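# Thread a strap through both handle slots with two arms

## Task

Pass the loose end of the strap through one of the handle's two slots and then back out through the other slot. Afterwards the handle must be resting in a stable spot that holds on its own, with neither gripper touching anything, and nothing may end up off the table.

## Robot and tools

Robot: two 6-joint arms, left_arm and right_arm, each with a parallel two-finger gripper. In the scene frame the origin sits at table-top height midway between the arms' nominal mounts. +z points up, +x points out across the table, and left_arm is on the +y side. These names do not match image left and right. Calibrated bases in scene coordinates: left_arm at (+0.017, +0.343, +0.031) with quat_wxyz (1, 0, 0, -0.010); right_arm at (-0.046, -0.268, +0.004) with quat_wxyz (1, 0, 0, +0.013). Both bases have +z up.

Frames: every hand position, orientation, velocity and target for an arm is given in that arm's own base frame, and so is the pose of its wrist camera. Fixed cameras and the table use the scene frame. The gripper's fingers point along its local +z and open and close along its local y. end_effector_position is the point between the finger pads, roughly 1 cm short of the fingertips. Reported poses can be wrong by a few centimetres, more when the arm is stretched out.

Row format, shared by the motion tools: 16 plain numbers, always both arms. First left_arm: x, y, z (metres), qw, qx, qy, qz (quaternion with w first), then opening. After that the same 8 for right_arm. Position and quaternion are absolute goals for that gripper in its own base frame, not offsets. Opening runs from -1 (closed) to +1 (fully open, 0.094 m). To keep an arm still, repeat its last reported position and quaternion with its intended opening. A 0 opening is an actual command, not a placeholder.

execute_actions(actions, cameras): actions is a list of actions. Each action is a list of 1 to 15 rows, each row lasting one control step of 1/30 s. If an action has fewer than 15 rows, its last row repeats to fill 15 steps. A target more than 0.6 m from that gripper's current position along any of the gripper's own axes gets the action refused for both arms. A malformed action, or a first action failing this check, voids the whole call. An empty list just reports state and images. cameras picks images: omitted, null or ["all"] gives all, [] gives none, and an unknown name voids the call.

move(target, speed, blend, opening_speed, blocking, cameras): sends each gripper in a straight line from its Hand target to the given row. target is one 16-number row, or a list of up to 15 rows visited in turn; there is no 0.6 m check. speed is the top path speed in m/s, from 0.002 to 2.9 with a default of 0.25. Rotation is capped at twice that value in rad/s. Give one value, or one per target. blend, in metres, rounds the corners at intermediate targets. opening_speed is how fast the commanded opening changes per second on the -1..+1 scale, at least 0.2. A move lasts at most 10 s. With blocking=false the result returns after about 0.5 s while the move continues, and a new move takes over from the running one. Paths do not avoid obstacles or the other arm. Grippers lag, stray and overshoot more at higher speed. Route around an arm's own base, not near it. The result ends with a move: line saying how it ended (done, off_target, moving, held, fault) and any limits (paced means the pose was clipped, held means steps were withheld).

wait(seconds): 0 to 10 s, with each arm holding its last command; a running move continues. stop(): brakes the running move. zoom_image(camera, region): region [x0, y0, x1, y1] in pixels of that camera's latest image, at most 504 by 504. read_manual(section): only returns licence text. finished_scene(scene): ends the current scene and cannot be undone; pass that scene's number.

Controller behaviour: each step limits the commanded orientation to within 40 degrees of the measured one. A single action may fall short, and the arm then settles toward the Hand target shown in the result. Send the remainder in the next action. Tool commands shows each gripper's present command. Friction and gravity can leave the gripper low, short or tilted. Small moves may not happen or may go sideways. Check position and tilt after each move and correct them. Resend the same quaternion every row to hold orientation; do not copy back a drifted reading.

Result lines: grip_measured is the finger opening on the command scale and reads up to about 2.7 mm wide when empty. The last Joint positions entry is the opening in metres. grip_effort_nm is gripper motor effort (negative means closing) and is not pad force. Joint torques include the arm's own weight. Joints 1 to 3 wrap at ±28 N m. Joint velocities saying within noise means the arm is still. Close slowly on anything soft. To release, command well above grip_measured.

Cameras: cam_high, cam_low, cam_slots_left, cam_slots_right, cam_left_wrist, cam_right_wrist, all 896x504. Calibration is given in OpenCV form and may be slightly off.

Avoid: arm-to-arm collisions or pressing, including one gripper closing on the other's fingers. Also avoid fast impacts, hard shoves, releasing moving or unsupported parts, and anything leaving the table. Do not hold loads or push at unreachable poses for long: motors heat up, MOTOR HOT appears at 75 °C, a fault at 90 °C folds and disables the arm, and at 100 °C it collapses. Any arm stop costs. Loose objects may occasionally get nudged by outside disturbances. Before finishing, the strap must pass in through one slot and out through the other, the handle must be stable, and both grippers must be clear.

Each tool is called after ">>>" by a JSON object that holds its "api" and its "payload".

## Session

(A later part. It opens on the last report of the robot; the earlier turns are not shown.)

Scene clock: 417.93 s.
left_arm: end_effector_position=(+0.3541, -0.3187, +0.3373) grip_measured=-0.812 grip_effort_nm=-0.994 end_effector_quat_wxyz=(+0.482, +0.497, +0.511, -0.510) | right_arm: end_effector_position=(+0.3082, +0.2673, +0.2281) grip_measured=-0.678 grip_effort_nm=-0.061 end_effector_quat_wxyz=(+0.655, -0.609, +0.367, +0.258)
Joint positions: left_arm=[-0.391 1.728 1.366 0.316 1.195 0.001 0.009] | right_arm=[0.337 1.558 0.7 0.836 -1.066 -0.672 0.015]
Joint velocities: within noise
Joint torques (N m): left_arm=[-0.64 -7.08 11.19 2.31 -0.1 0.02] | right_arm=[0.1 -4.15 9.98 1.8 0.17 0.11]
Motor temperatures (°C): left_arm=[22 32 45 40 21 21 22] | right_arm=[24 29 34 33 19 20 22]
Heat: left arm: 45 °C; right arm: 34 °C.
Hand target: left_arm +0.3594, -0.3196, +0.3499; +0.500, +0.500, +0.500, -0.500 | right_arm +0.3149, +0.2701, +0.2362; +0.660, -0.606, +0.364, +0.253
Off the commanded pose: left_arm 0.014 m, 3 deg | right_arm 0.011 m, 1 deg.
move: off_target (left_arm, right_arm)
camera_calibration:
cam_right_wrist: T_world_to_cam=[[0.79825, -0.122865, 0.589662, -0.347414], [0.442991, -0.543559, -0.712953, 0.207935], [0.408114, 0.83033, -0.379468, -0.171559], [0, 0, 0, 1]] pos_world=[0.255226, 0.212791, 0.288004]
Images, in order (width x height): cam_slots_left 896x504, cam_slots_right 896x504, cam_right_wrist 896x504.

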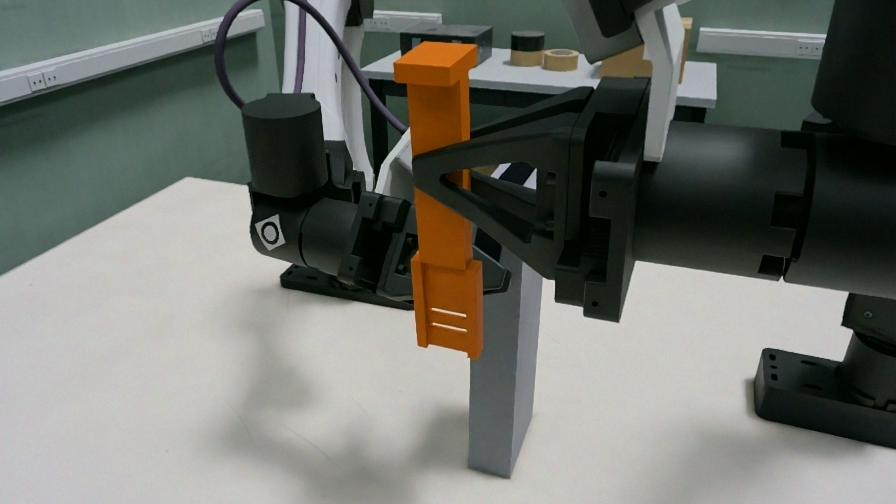

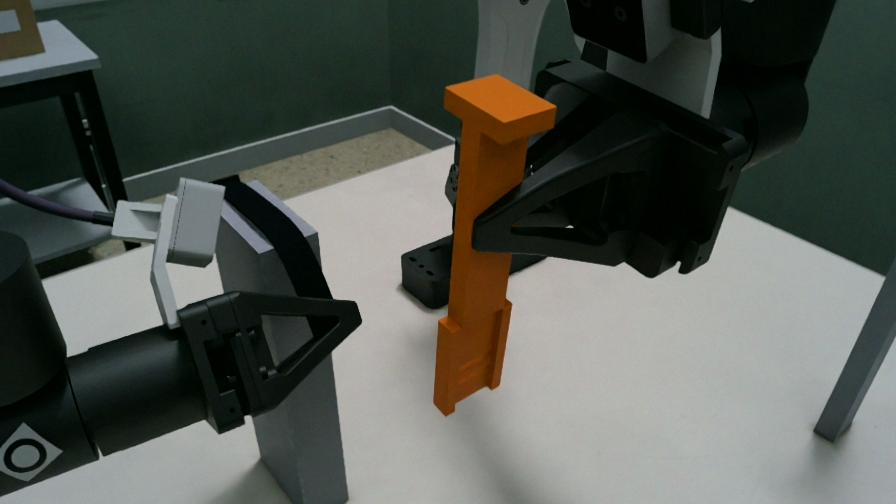

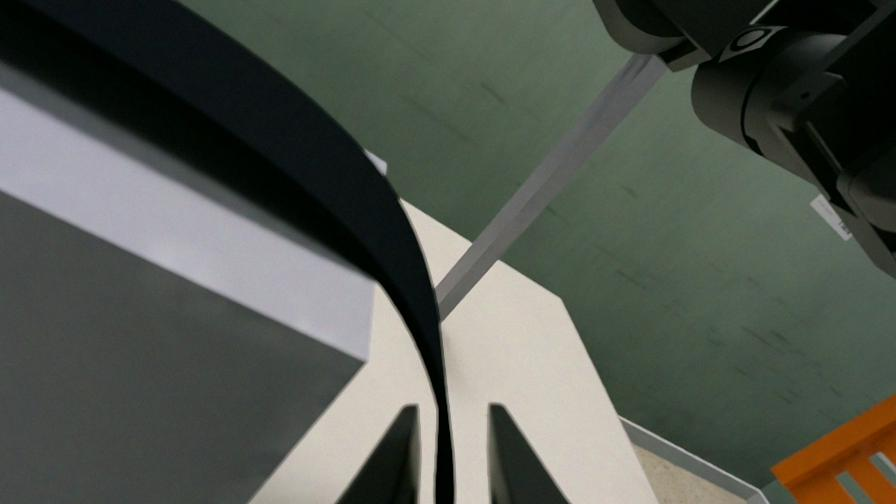

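>>> {"api": "move", "payload": {"target": [0.36, -0.32, 0.35, 0.5, 0.5, 0.5, -0.5, -0.9, 0.3152, 0.2705, 0.2362, 0.6602, -0.6061, 0.3642, 0.2533, -1], "speed": 0.05, "opening_speed": 0.3, "cameras": ["cam_right_wrist","cam_slots_right"]}}

Scene clock: 425.10 s.
left_arm: end_effector_position=(+0.3541, -0.3187, +0.3373) grip_measured=-0.812 grip_effort_nm=-0.989 end_effector_quat_wxyz=(+0.482, +0.497, +0.511, -0.510) | right_arm: end_effector_position=(+0.3084, +0.2673, +0.2281) grip_measured=-0.962 grip_effort_nm=-0.994 end_effector_quat_wxyz=(+0.655, -0.608, +0.367, +0.257)
Joint positions: left_arm=[-0.391 1.728 1.366 0.316 1.195 0.001 0.009] | right_arm=[0.337 1.558 0.7 0.836 -1.065 -0.672 0.002]
Joint velocities: within noise
Joint torques (N m): left_arm=[-0.38 -7.23 10.93 2.25 -0.08 0] | right_arm=[0.21 -4.08 10.1 1.78 0.18 0.13]
Motor temperatures (°C): left_arm=[22 32 45 40 21 21 22] | right_arm=[24 29 34 34 19 20 22]
Heat: left arm: 45 °C; right arm: 34 °C.
Hand target: left_arm +0.3594, -0.3196, +0.3499; +0.500, +0.500, +0.500, -0.500 | right_arm +0.3148, +0.2702, +0.2362; +0.660, -0.606, +0.364, +0.253
Off the commanded pose: left_arm 0.014 m, 3 deg | right_arm 0.011 m, 1 deg.
move: off_target (left_arm, right_arm)
camera_calibration:
cam_right_wrist: T_world_to_cam=[[0.798126, -0.123725, 0.58965, -0.347274], [0.442402, -0.54402, -0.712967, 0.208144], [0.408994, 0.8299, -0.379461, -0.171735], [0, 0, 0, 1]] pos_world=[0.255323, 0.212791, 0.288004]
Images, in order (width x height): cam_slots_right 896x504, cam_right_wrist 896x504.

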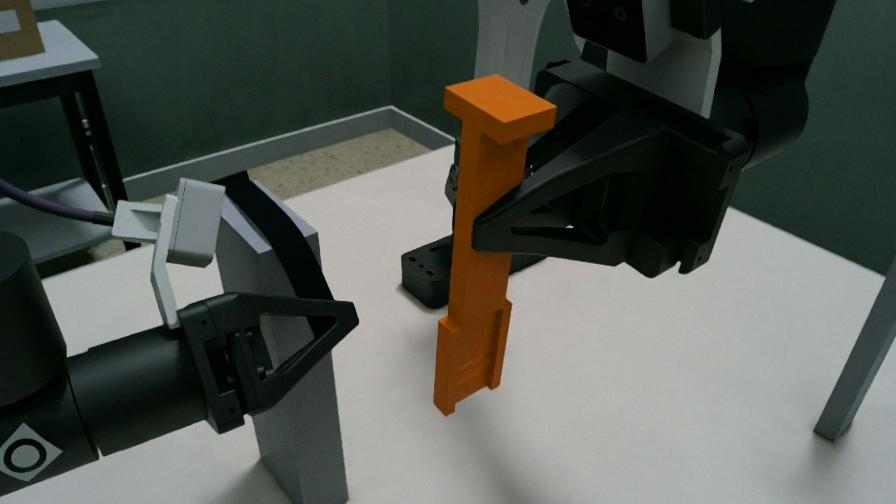

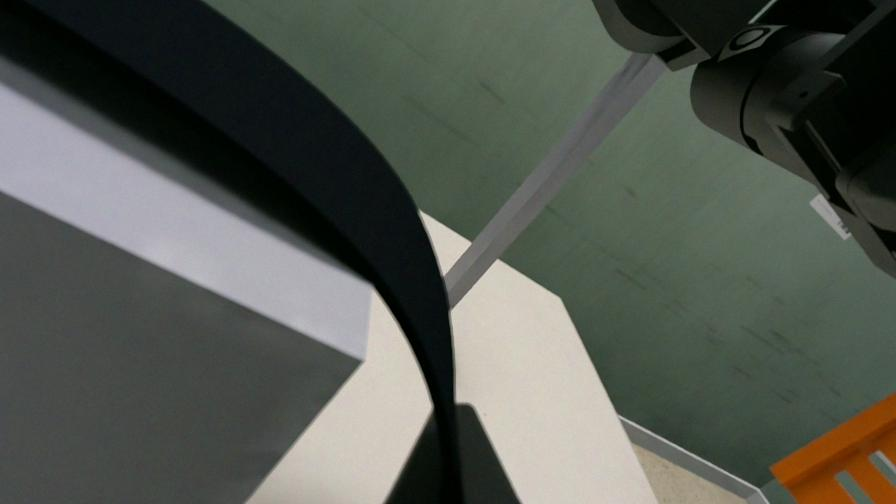

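>>> {"api": "move", "payload": {"target": [[0.36, -0.32, 0.35, 0.5, 0.5, 0.5, -0.5, -0.9, 0.338, 0.2700, 0.257, 0.702, -0.669, 0.205, 0.128, -1],[0.36, -0.32, 0.35, 0.5, 0.5, 0.5, -0.5, -0.9, 0.357, 0.2700, 0.285, 0.7068, -0.7068, 0.0216, -0.0216, -1]], "speed": 0.06}}

Scene clock: 455.40 s.
left_arm: end_effector_position=(+0.3541, -0.3187, +0.3373) grip_measured=-0.812 grip_effort_nm=-0.979 end_effector_quat_wxyz=(+0.482, +0.497, +0.511, -0.510) | right_arm: end_effector_position=(+0.3537, +0.2700, +0.2781) grip_measured=-0.963 grip_effort_nm=-1.013 end_effector_quat_wxyz=(+0.706, -0.707, +0.033, -0.021)
Joint positions: left_arm=[-0.391 1.728 1.366 0.316 1.195 0.001 0.009] | right_arm=[0.282 1.676 1.042 0.627 -1.213 -1.56 0.002]
Joint velocities: within noise
Joint torques (N m): left_arm=[-0.47 -7.2 11.04 2.33 -0.09 0.03] | right_arm=[-0.65 -5.26 10.67 1.54 -0.13 -0.01]
Motor temperatures (°C): left_arm=[22 33 46 40 21 21 22] | right_arm=[24 28 35 33 19 20 24]
Heat: left arm: 46 °C; right arm: 35 °C.
Hand target: left_arm +0.3594, -0.3196, +0.3499; +0.500, +0.500, +0.500, -0.500 | right_arm +0.3568, +0.2699, +0.2850; +0.707, -0.706, +0.022, -0.022
Off the commanded pose: left_arm 0.014 m, 3 deg | right_arm 0.008 m, 1 deg.
move: off_target (left_arm)
camera_calibration:
cam_left_wrist: T_world_to_cam=[[-0.998912, 0.0114908, 0.0452057, 0.343716], [-0.0352843, 0.447711, -0.893482, 0.496091], [-0.0305059, -0.894104, -0.446818, -0.035786], [0, 0, 0, 1]] pos_world=[0.359755, -0.258051, 0.411721]
cam_right_wrist: T_world_to_cam=[[0.0409461, 0.00566132, 0.999145, -0.29358], [0.853062, -0.520826, -0.0320084, -0.115662], [0.5202, 0.853644, -0.0261553, -0.317605], [0, 0, 0, 1]] pos_world=[0.275906, 0.212544, 0.28132]

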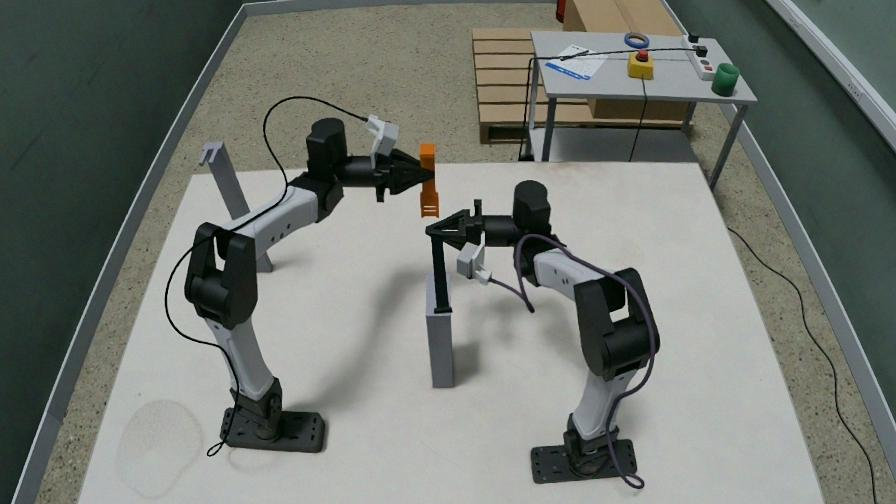

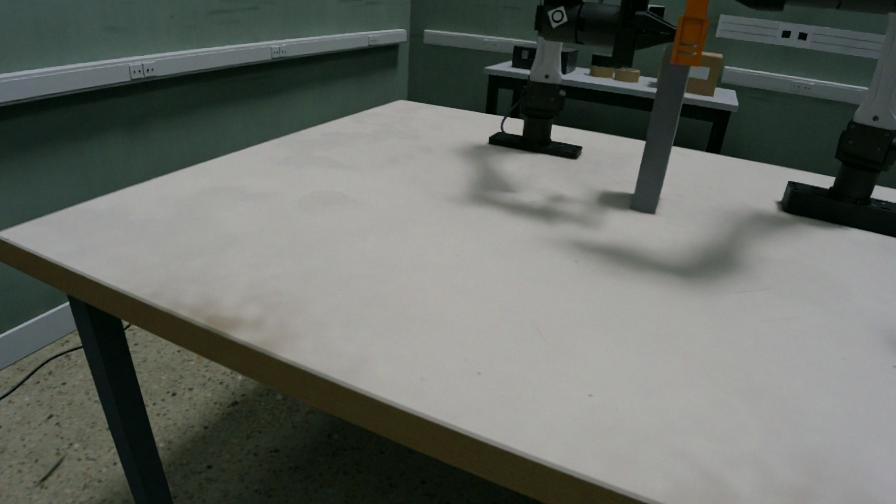

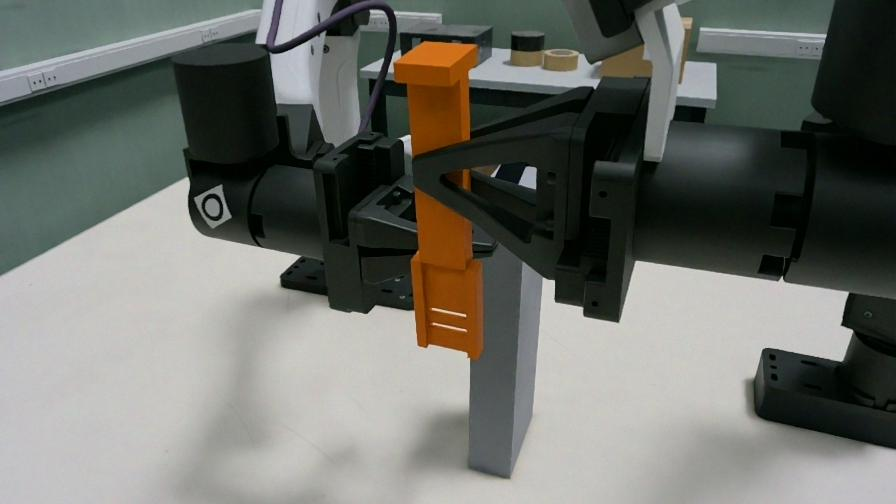

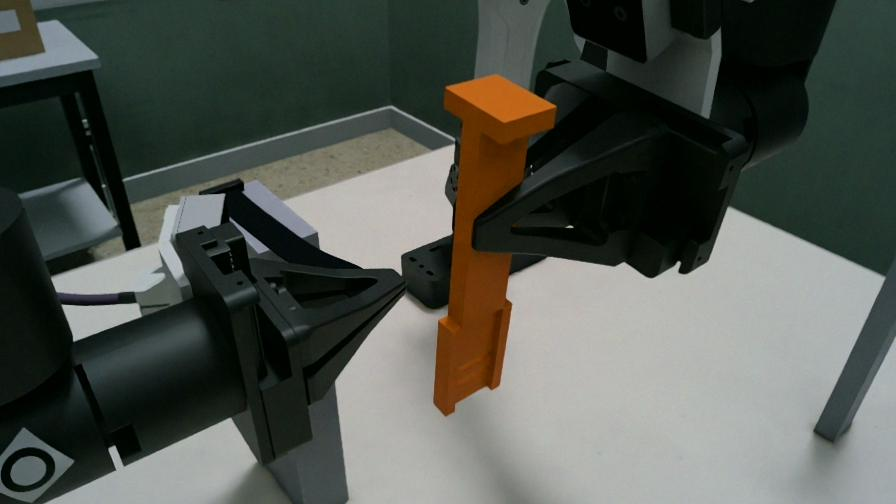

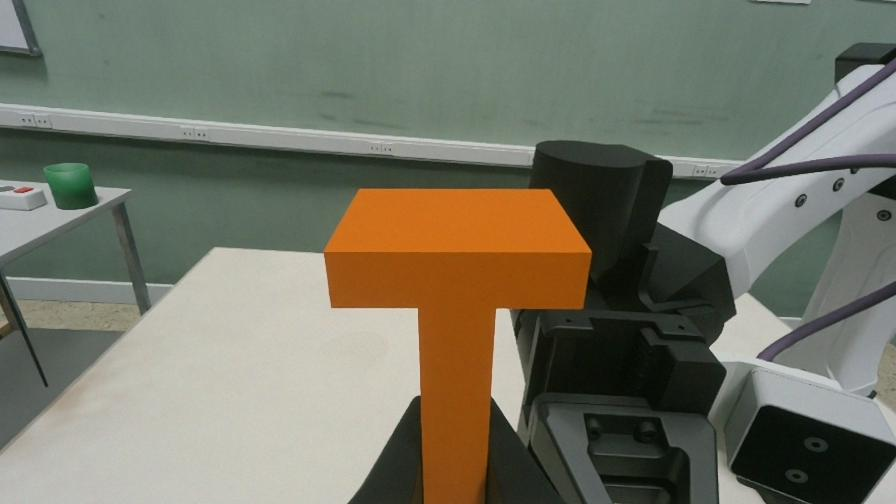

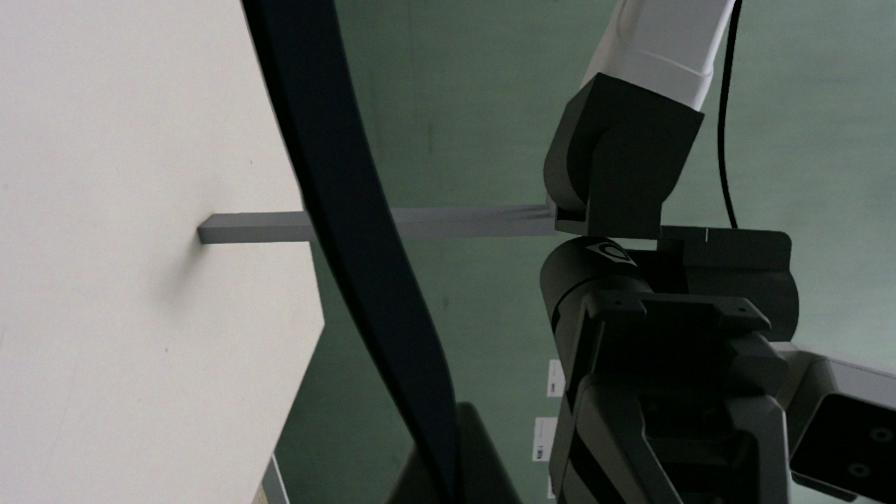

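>>> {"api": "move", "payload": {"target": [0.36, -0.32, 0.35, 0.5, 0.5, 0.5, -0.5, -0.9, 0.387, 0.2720, 0.285, 0.7068, -0.7068, 0.0216, -0.0216, -1], "speed": 0.06, "cameras": ["cam_high","cam_slots_left","cam_slots_right","cam_low"]}}

>>> {"api": "zoom_image", "payload": {"camera": "cam_slots_right", "region": [360, 220, 560, 420]}}

>>> {"api": "zoom_image", "payload": {"camera": "cam_slots_left", "region": [380, 220, 540, 380]}}

>>> {"api": "zoom_image", "payload": {"camera": "cam_high", "region": [380, 130, 500, 330]}}

>>> {"api": "zoom_image", "payload": {"camera": "cam_low", "region": [620, 0, 740, 100]}}

Scene clock: 482.63 s.
left_arm: end_effector_position=(+0.3541, -0.3187, +0.3373) grip_measured=-0.812 grip_effort_nm=-0.994 end_effector_quat_wxyz=(+0.482, +0.497, +0.511, -0.510) | right_arm: end_effector_position=(+0.3840, +0.2722, +0.2783) grip_measured=-0.963 grip_effort_nm=-1.018 end_effector_quat_wxyz=(+0.706, -0.707, +0.033, -0.021)
Joint positions: left_arm=[-0.391 1.728 1.366 0.316 1.195 0.001 0.009] | right_arm=[0.265 1.783 1.168 0.606 -1.229 -1.562 0.002]
Joint velocities: within noise
Joint torques (N m): left_arm=[-0.53 -7.15 10.95 2.28 -0.08 0.02] | right_arm=[-0.5 -6.2 10.71 1.52 -0.13 -0.02]
Motor temperatures (°C): left_arm=[22 33 46 40 20 21 22] | right_arm=[24 28 35 31 19 20 24]
Heat: left arm: 46 °C; right arm: 35 °C.
Hand target: left_arm +0.3594, -0.3196, +0.3499; +0.500, +0.500, +0.500, -0.500 | right_arm +0.3868, +0.2719, +0.2849; +0.707, -0.706, +0.022, -0.022
Off the commanded pose: left_arm 0.014 m, 3 deg | right_arm 0.007 m, 1 deg.
move: off_target (left_arm)
Images, in order (width x height): cam_high 896x504, cam_low 896x504, cam_slots_left 896x504, cam_slots_right 896x504.

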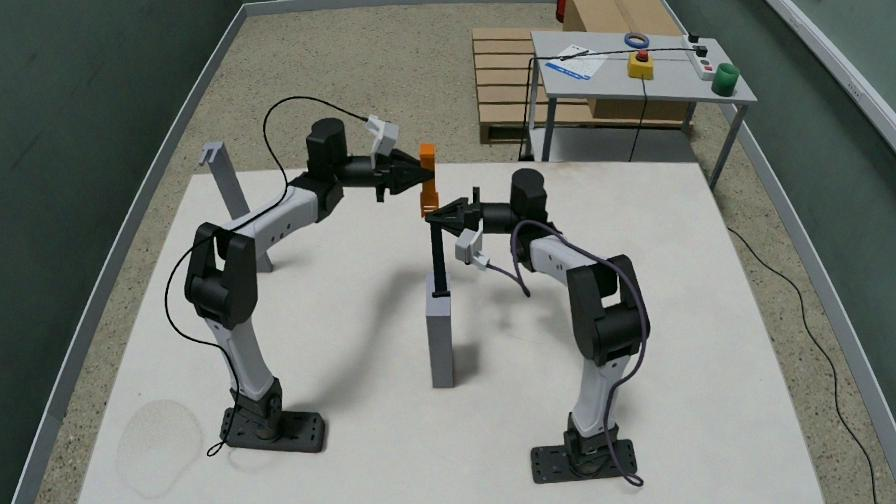

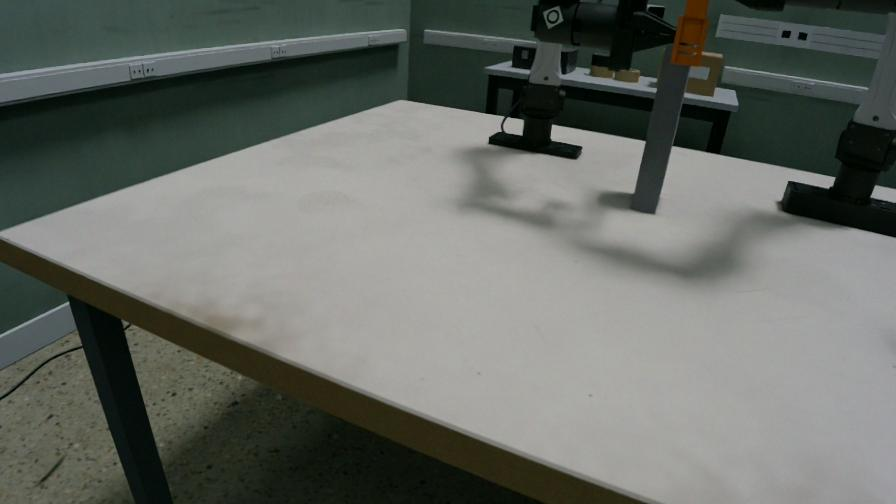

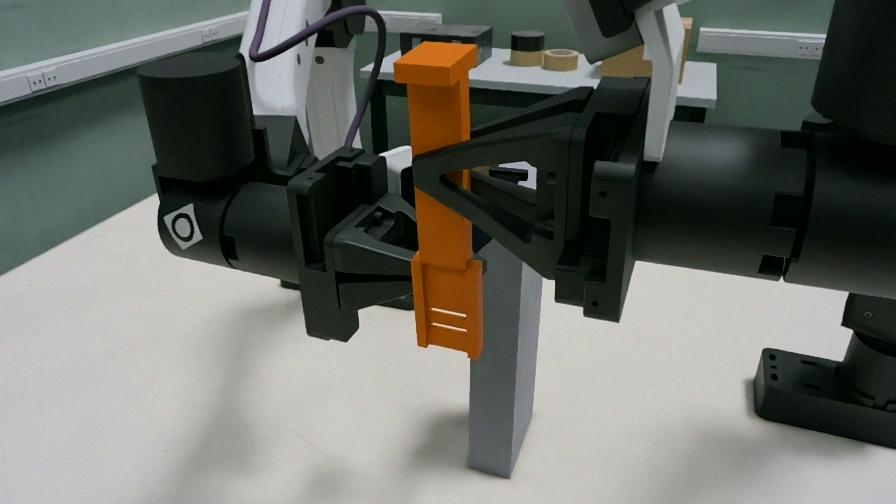

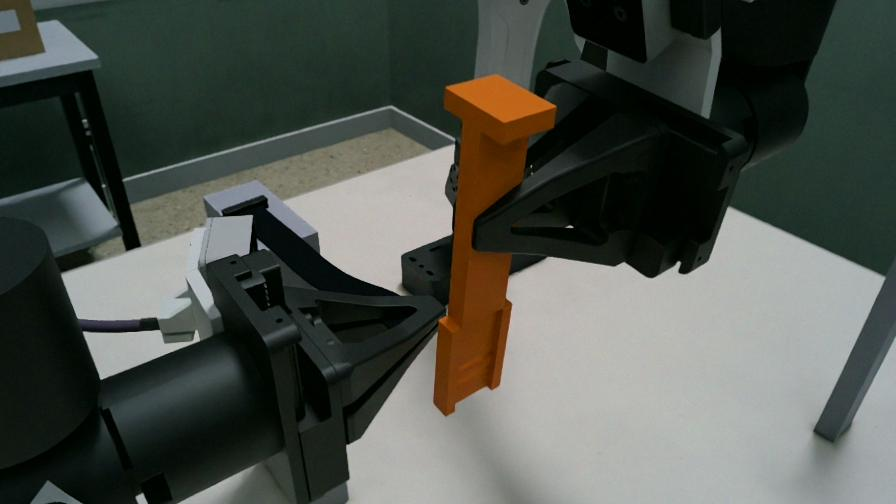

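Scaled by 2.520 from the camera's 896x504 image, which has a finer 1280x720 frame.

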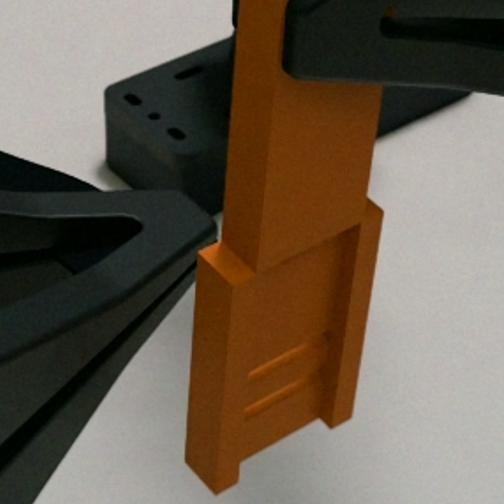

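Scaled by 3.150 from the camera's 896x504 image, which has a finer 1280x720 frame.

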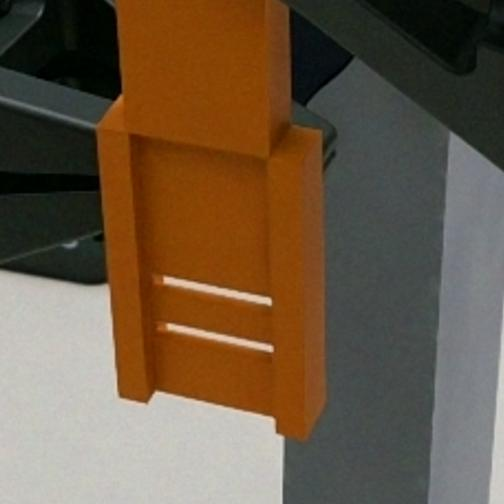

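Scaled by 2.520 from the camera's 896x504 image, which has a finer 1280x720 frame.

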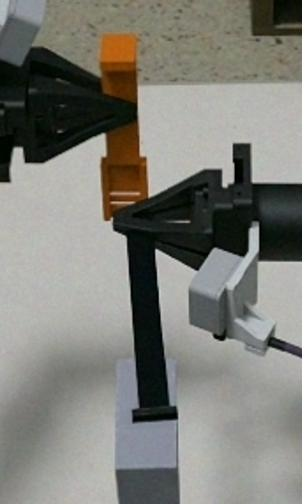

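Scaled by 4.200 from the camera's 896x504 image, which has a finer 1280x720 frame.

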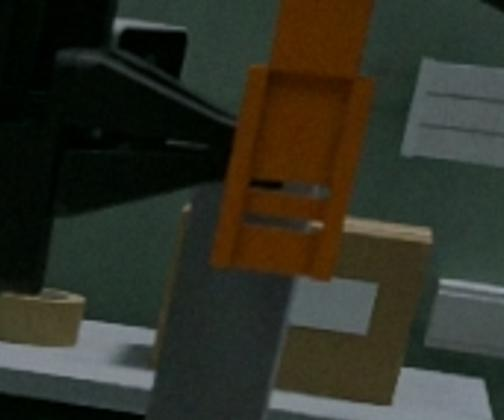

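>>> {"api": "move", "payload": {"target": [0.36, -0.329, 0.35, 0.5436, 0.4751, 0.5212, -0.4555, -0.9, 0.385, 0.2720, 0.273, 0.7068, -0.7068, 0.0216, -0.0216, -1], "speed": 0.05, "cameras": ["cam_high","cam_slots_left","cam_slots_right","cam_low"]}}

>>> {"api": "zoom_image", "payload": {"camera": "cam_slots_right", "region": [360, 220, 560, 420]}}

>>> {"api": "zoom_image", "payload": {"camera": "cam_slots_left", "region": [380, 220, 540, 380]}}

>>> {"api": "zoom_image", "payload": {"camera": "cam_high", "region": [390, 180, 490, 310]}}

>>> {"api": "zoom_image", "payload": {"camera": "cam_low", "region": [620, 0, 740, 100]}}

Scene clock: 517.27 s.
left_arm: end_effector_position=(+0.3652, -0.3304, +0.3395) grip_measured=-0.812 grip_effort_nm=-0.994 end_effector_quat_wxyz=(+0.526, +0.472, +0.534, -0.465) | right_arm: end_effector_position=(+0.3849, +0.2725, +0.2754) grip_measured=-0.963 grip_effort_nm=-1.009 end_effector_quat_wxyz=(+0.705, -0.708, +0.032, -0.021)
Joint positions: left_arm=[-0.435 1.704 1.341 0.336 1.013 0.024 0.009] | right_arm=[0.265 1.789 1.168 0.605 -1.23 -1.57 0.002]
Joint velocities: within noise
Joint torques (N m): left_arm=[-0.9 -10.19 6.3 2.45 -0.11 0.13] | right_arm=[-0.44 -6.02 7.2 1.91 -0.12 -0.01]
Motor temperatures (°C): left_arm=[22 33 46 40 20 21 22] | right_arm=[24 29 39 30 19 20 24]
Heat: left arm: 46 °C; right arm: 39 °C.
Hand target: left_arm +0.3600, -0.3289, +0.3499; +0.543, +0.475, +0.521, -0.456 | right_arm +0.3849, +0.2720, +0.2730; +0.706, -0.707, +0.022, -0.022
Off the commanded pose: left_arm 0.012 m, 3 deg | right_arm 0.002 m, 1 deg.
move: off_target (left_arm)
Images, in order (width x height): cam_high 896x504, cam_low 896x504, cam_slots_left 896x504, cam_slots_right 896x504.

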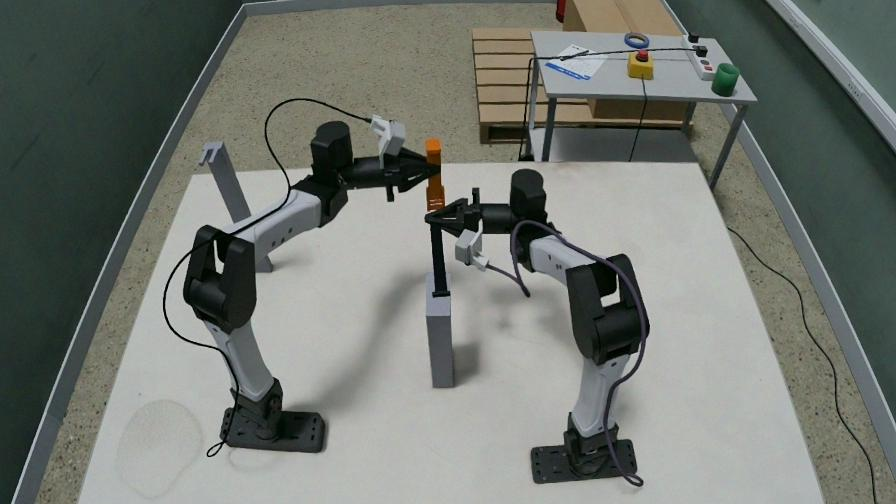

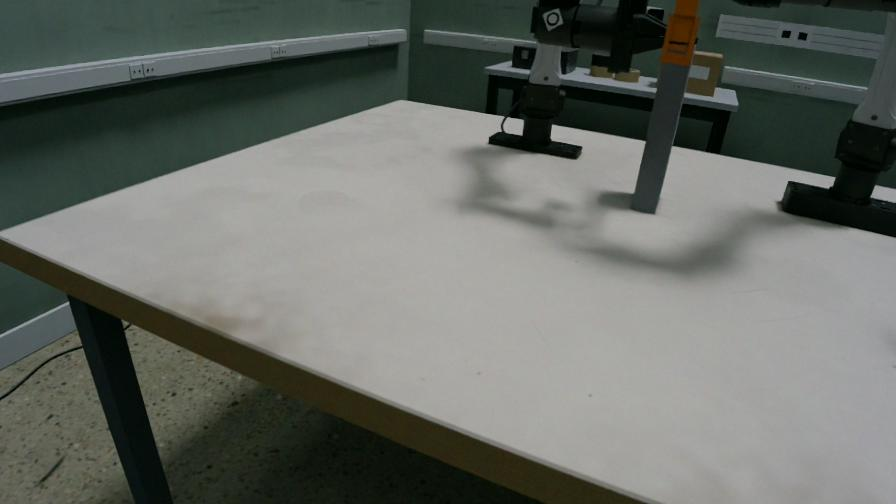

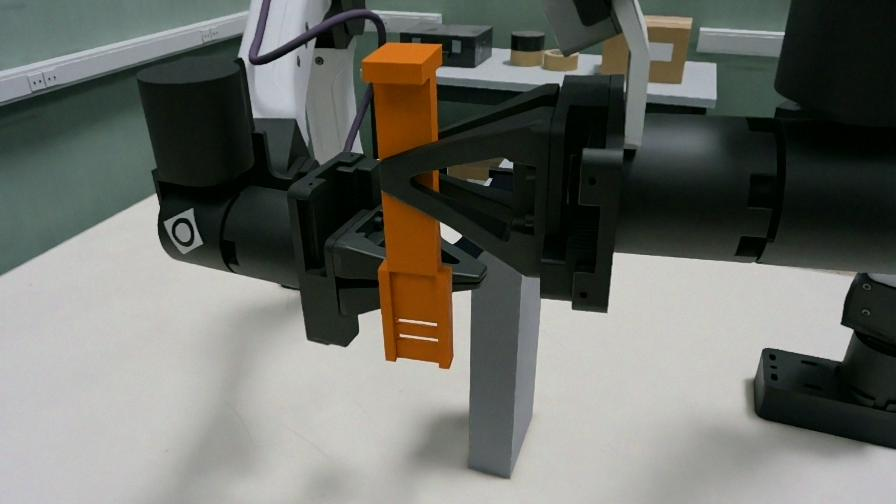

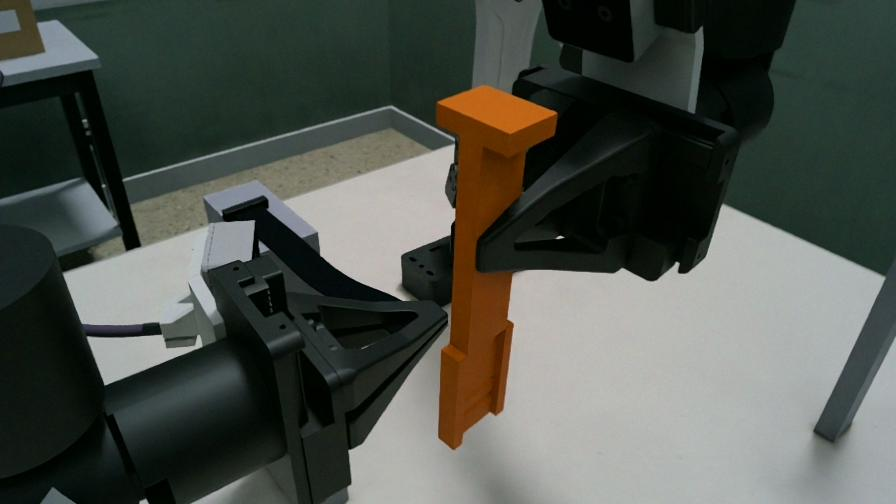

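Scaled by 2.520 from the camera's 896x504 image, which has a finer 1280x720 frame.

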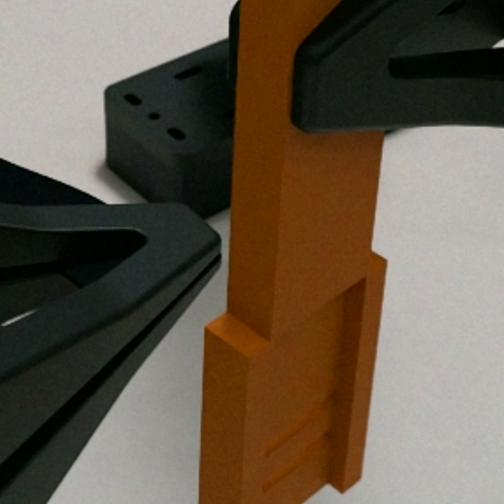

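Scaled by 3.150 from the camera's 896x504 image, which has a finer 1280x720 frame.

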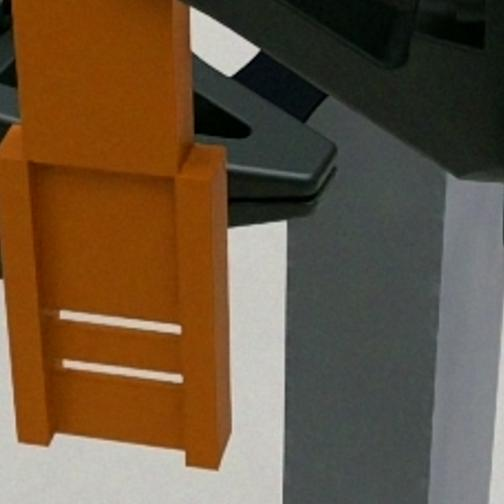

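Scaled by 3.877 from the camera's 896x504 image, which has a finer 1280x720 frame.

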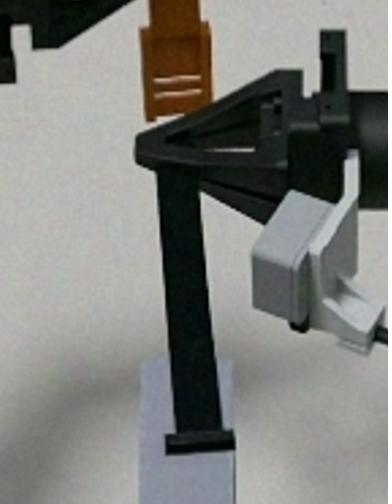

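Scaled by 4.200 from the camera's 896x504 image, which has a finer 1280x720 frame.

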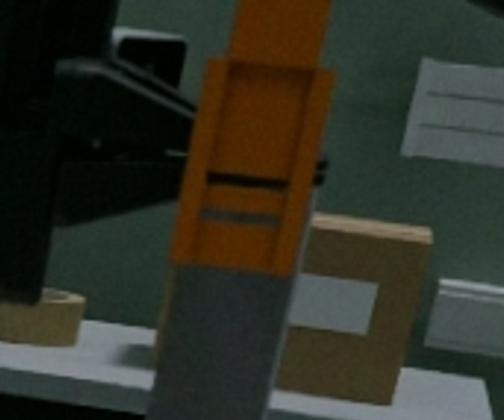

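>>> {"api": "move", "payload": {"target": [0.36, -0.327, 0.35, 0.5436, 0.4751, 0.5212, -0.4555, -0.9, 0.398, 0.2735, 0.271, 0.7068, -0.7068, 0.0216, -0.0216, -1], "speed": 0.05, "cameras": ["cam_high","cam_slots_left","cam_slots_right","cam_low"]}}

>>> {"api": "zoom_image", "payload": {"camera": "cam_slots_right", "region": [400, 280, 520, 440]}}

>>> {"api": "zoom_image", "payload": {"camera": "cam_slots_left", "region": [360, 240, 500, 380]}}

>>> {"api": "zoom_image", "payload": {"camera": "cam_high", "region": [400, 180, 480, 260]}}

>>> {"api": "zoom_image", "payload": {"camera": "cam_low", "region": [640, 10, 720, 80]}}

Scene clock: 548.43 s.
left_arm: end_effector_position=(+0.3655, -0.3304, +0.3396) grip_measured=-0.812 grip_effort_nm=-0.994 end_effector_quat_wxyz=(+0.527, +0.472, +0.534, -0.464) | right_arm: end_effector_position=(+0.3944, +0.2736, +0.2608) grip_measured=-0.963 grip_effort_nm=-1.018 end_effector_quat_wxyz=(+0.702, -0.711, +0.043, -0.011)
Joint positions: left_arm=[-0.435 1.704 1.341 0.337 1.011 0.024 0.009] | right_arm=[0.262 1.838 1.186 0.606 -1.233 -1.571 0.002]
Joint velocities: within noise
Joint torques (N m): left_arm=[-0.62 -10.43 6.02 2.44 -0.06 0.13] | right_arm=[-0.64 -6.48 10.67 1.86 -0.18 0.02]
Motor temperatures (°C): left_arm=[22 35 42 40 20 20 22] | right_arm=[24 29 37 31 19 20 25]
Heat: left arm: 42 °C; right arm: 37 °C.
Hand target: left_arm +0.3601, -0.3271, +0.3499; +0.543, +0.475, +0.521, -0.455 | right_arm +0.3977, +0.2732, +0.2709; +0.706, -0.707, +0.022, -0.022
Off the commanded pose: left_arm 0.012 m, 3 deg | right_arm 0.011 m, 3 deg.
move: off_target (left_arm, right_arm)
Images, in order (width x height): cam_high 896x504, cam_low 896x504, cam_slots_left 896x504, cam_slots_right 896x504.

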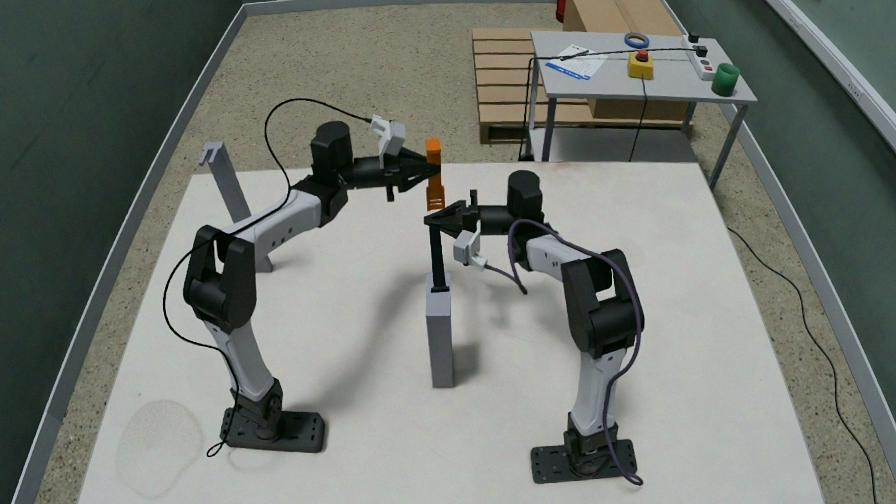

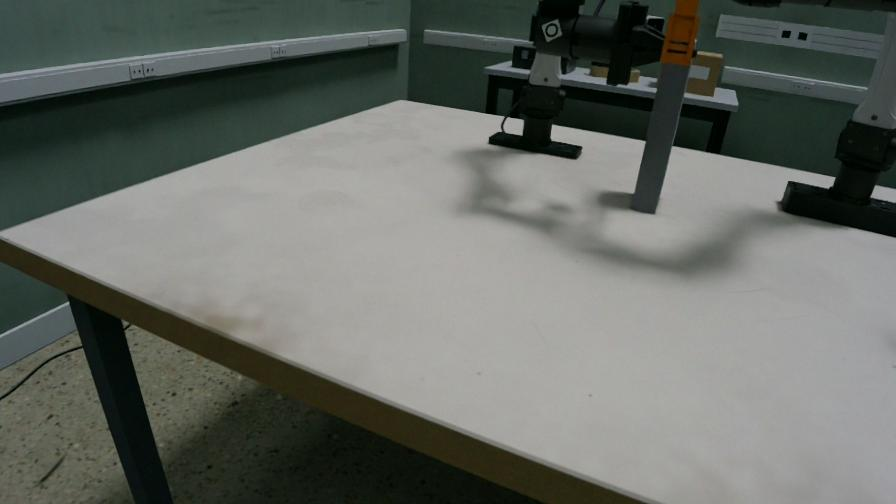

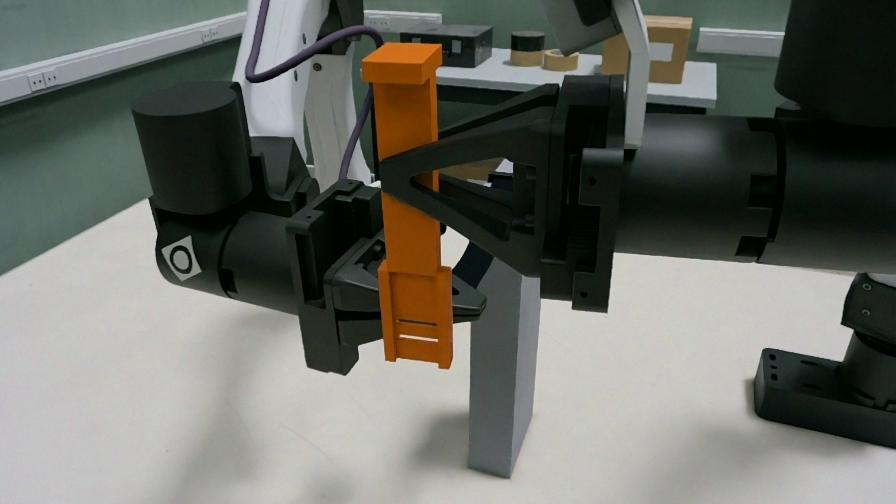

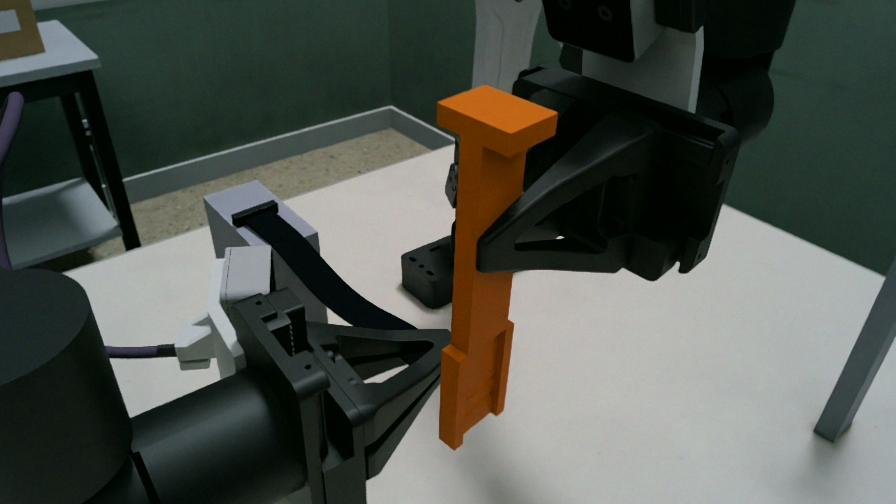

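Scaled by 3.150 from the camera's 896x504 image, which has a finer 1280x720 frame.

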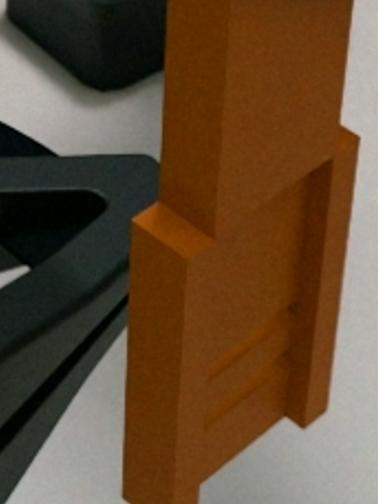

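Scaled by 3.600 from the camera's 896x504 image, which has a finer 1280x720 frame.

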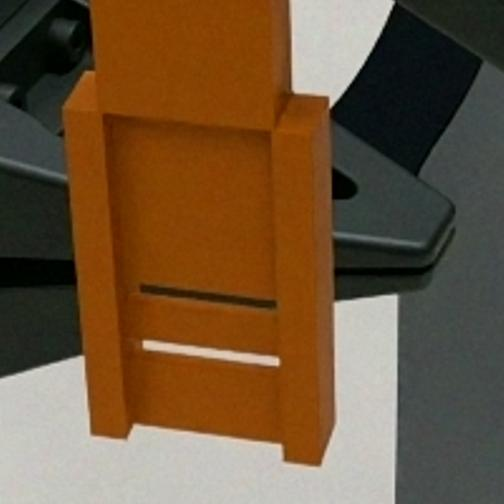

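Scaled by 6.300 from the camera's 896x504 image, which has a finer 1280x720 frame.

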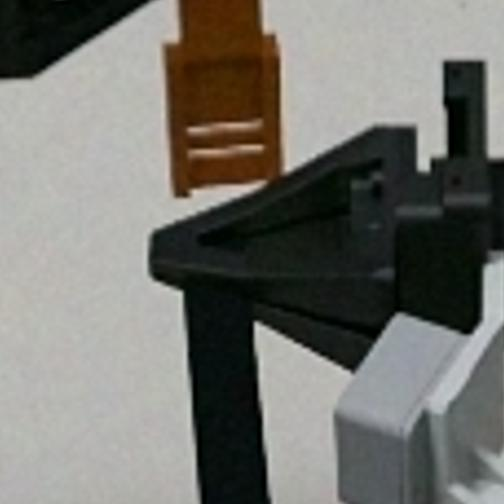

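Scaled by 6.300 from the camera's 896x504 image, which has a finer 1280x720 frame.

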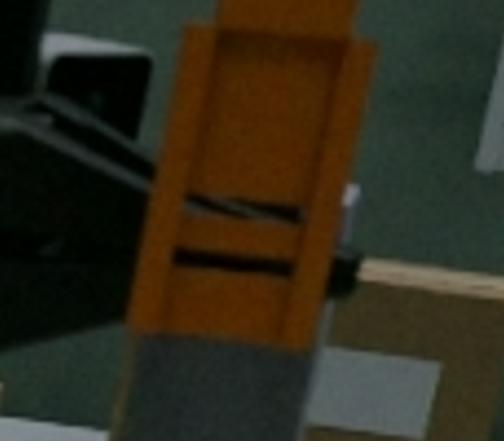

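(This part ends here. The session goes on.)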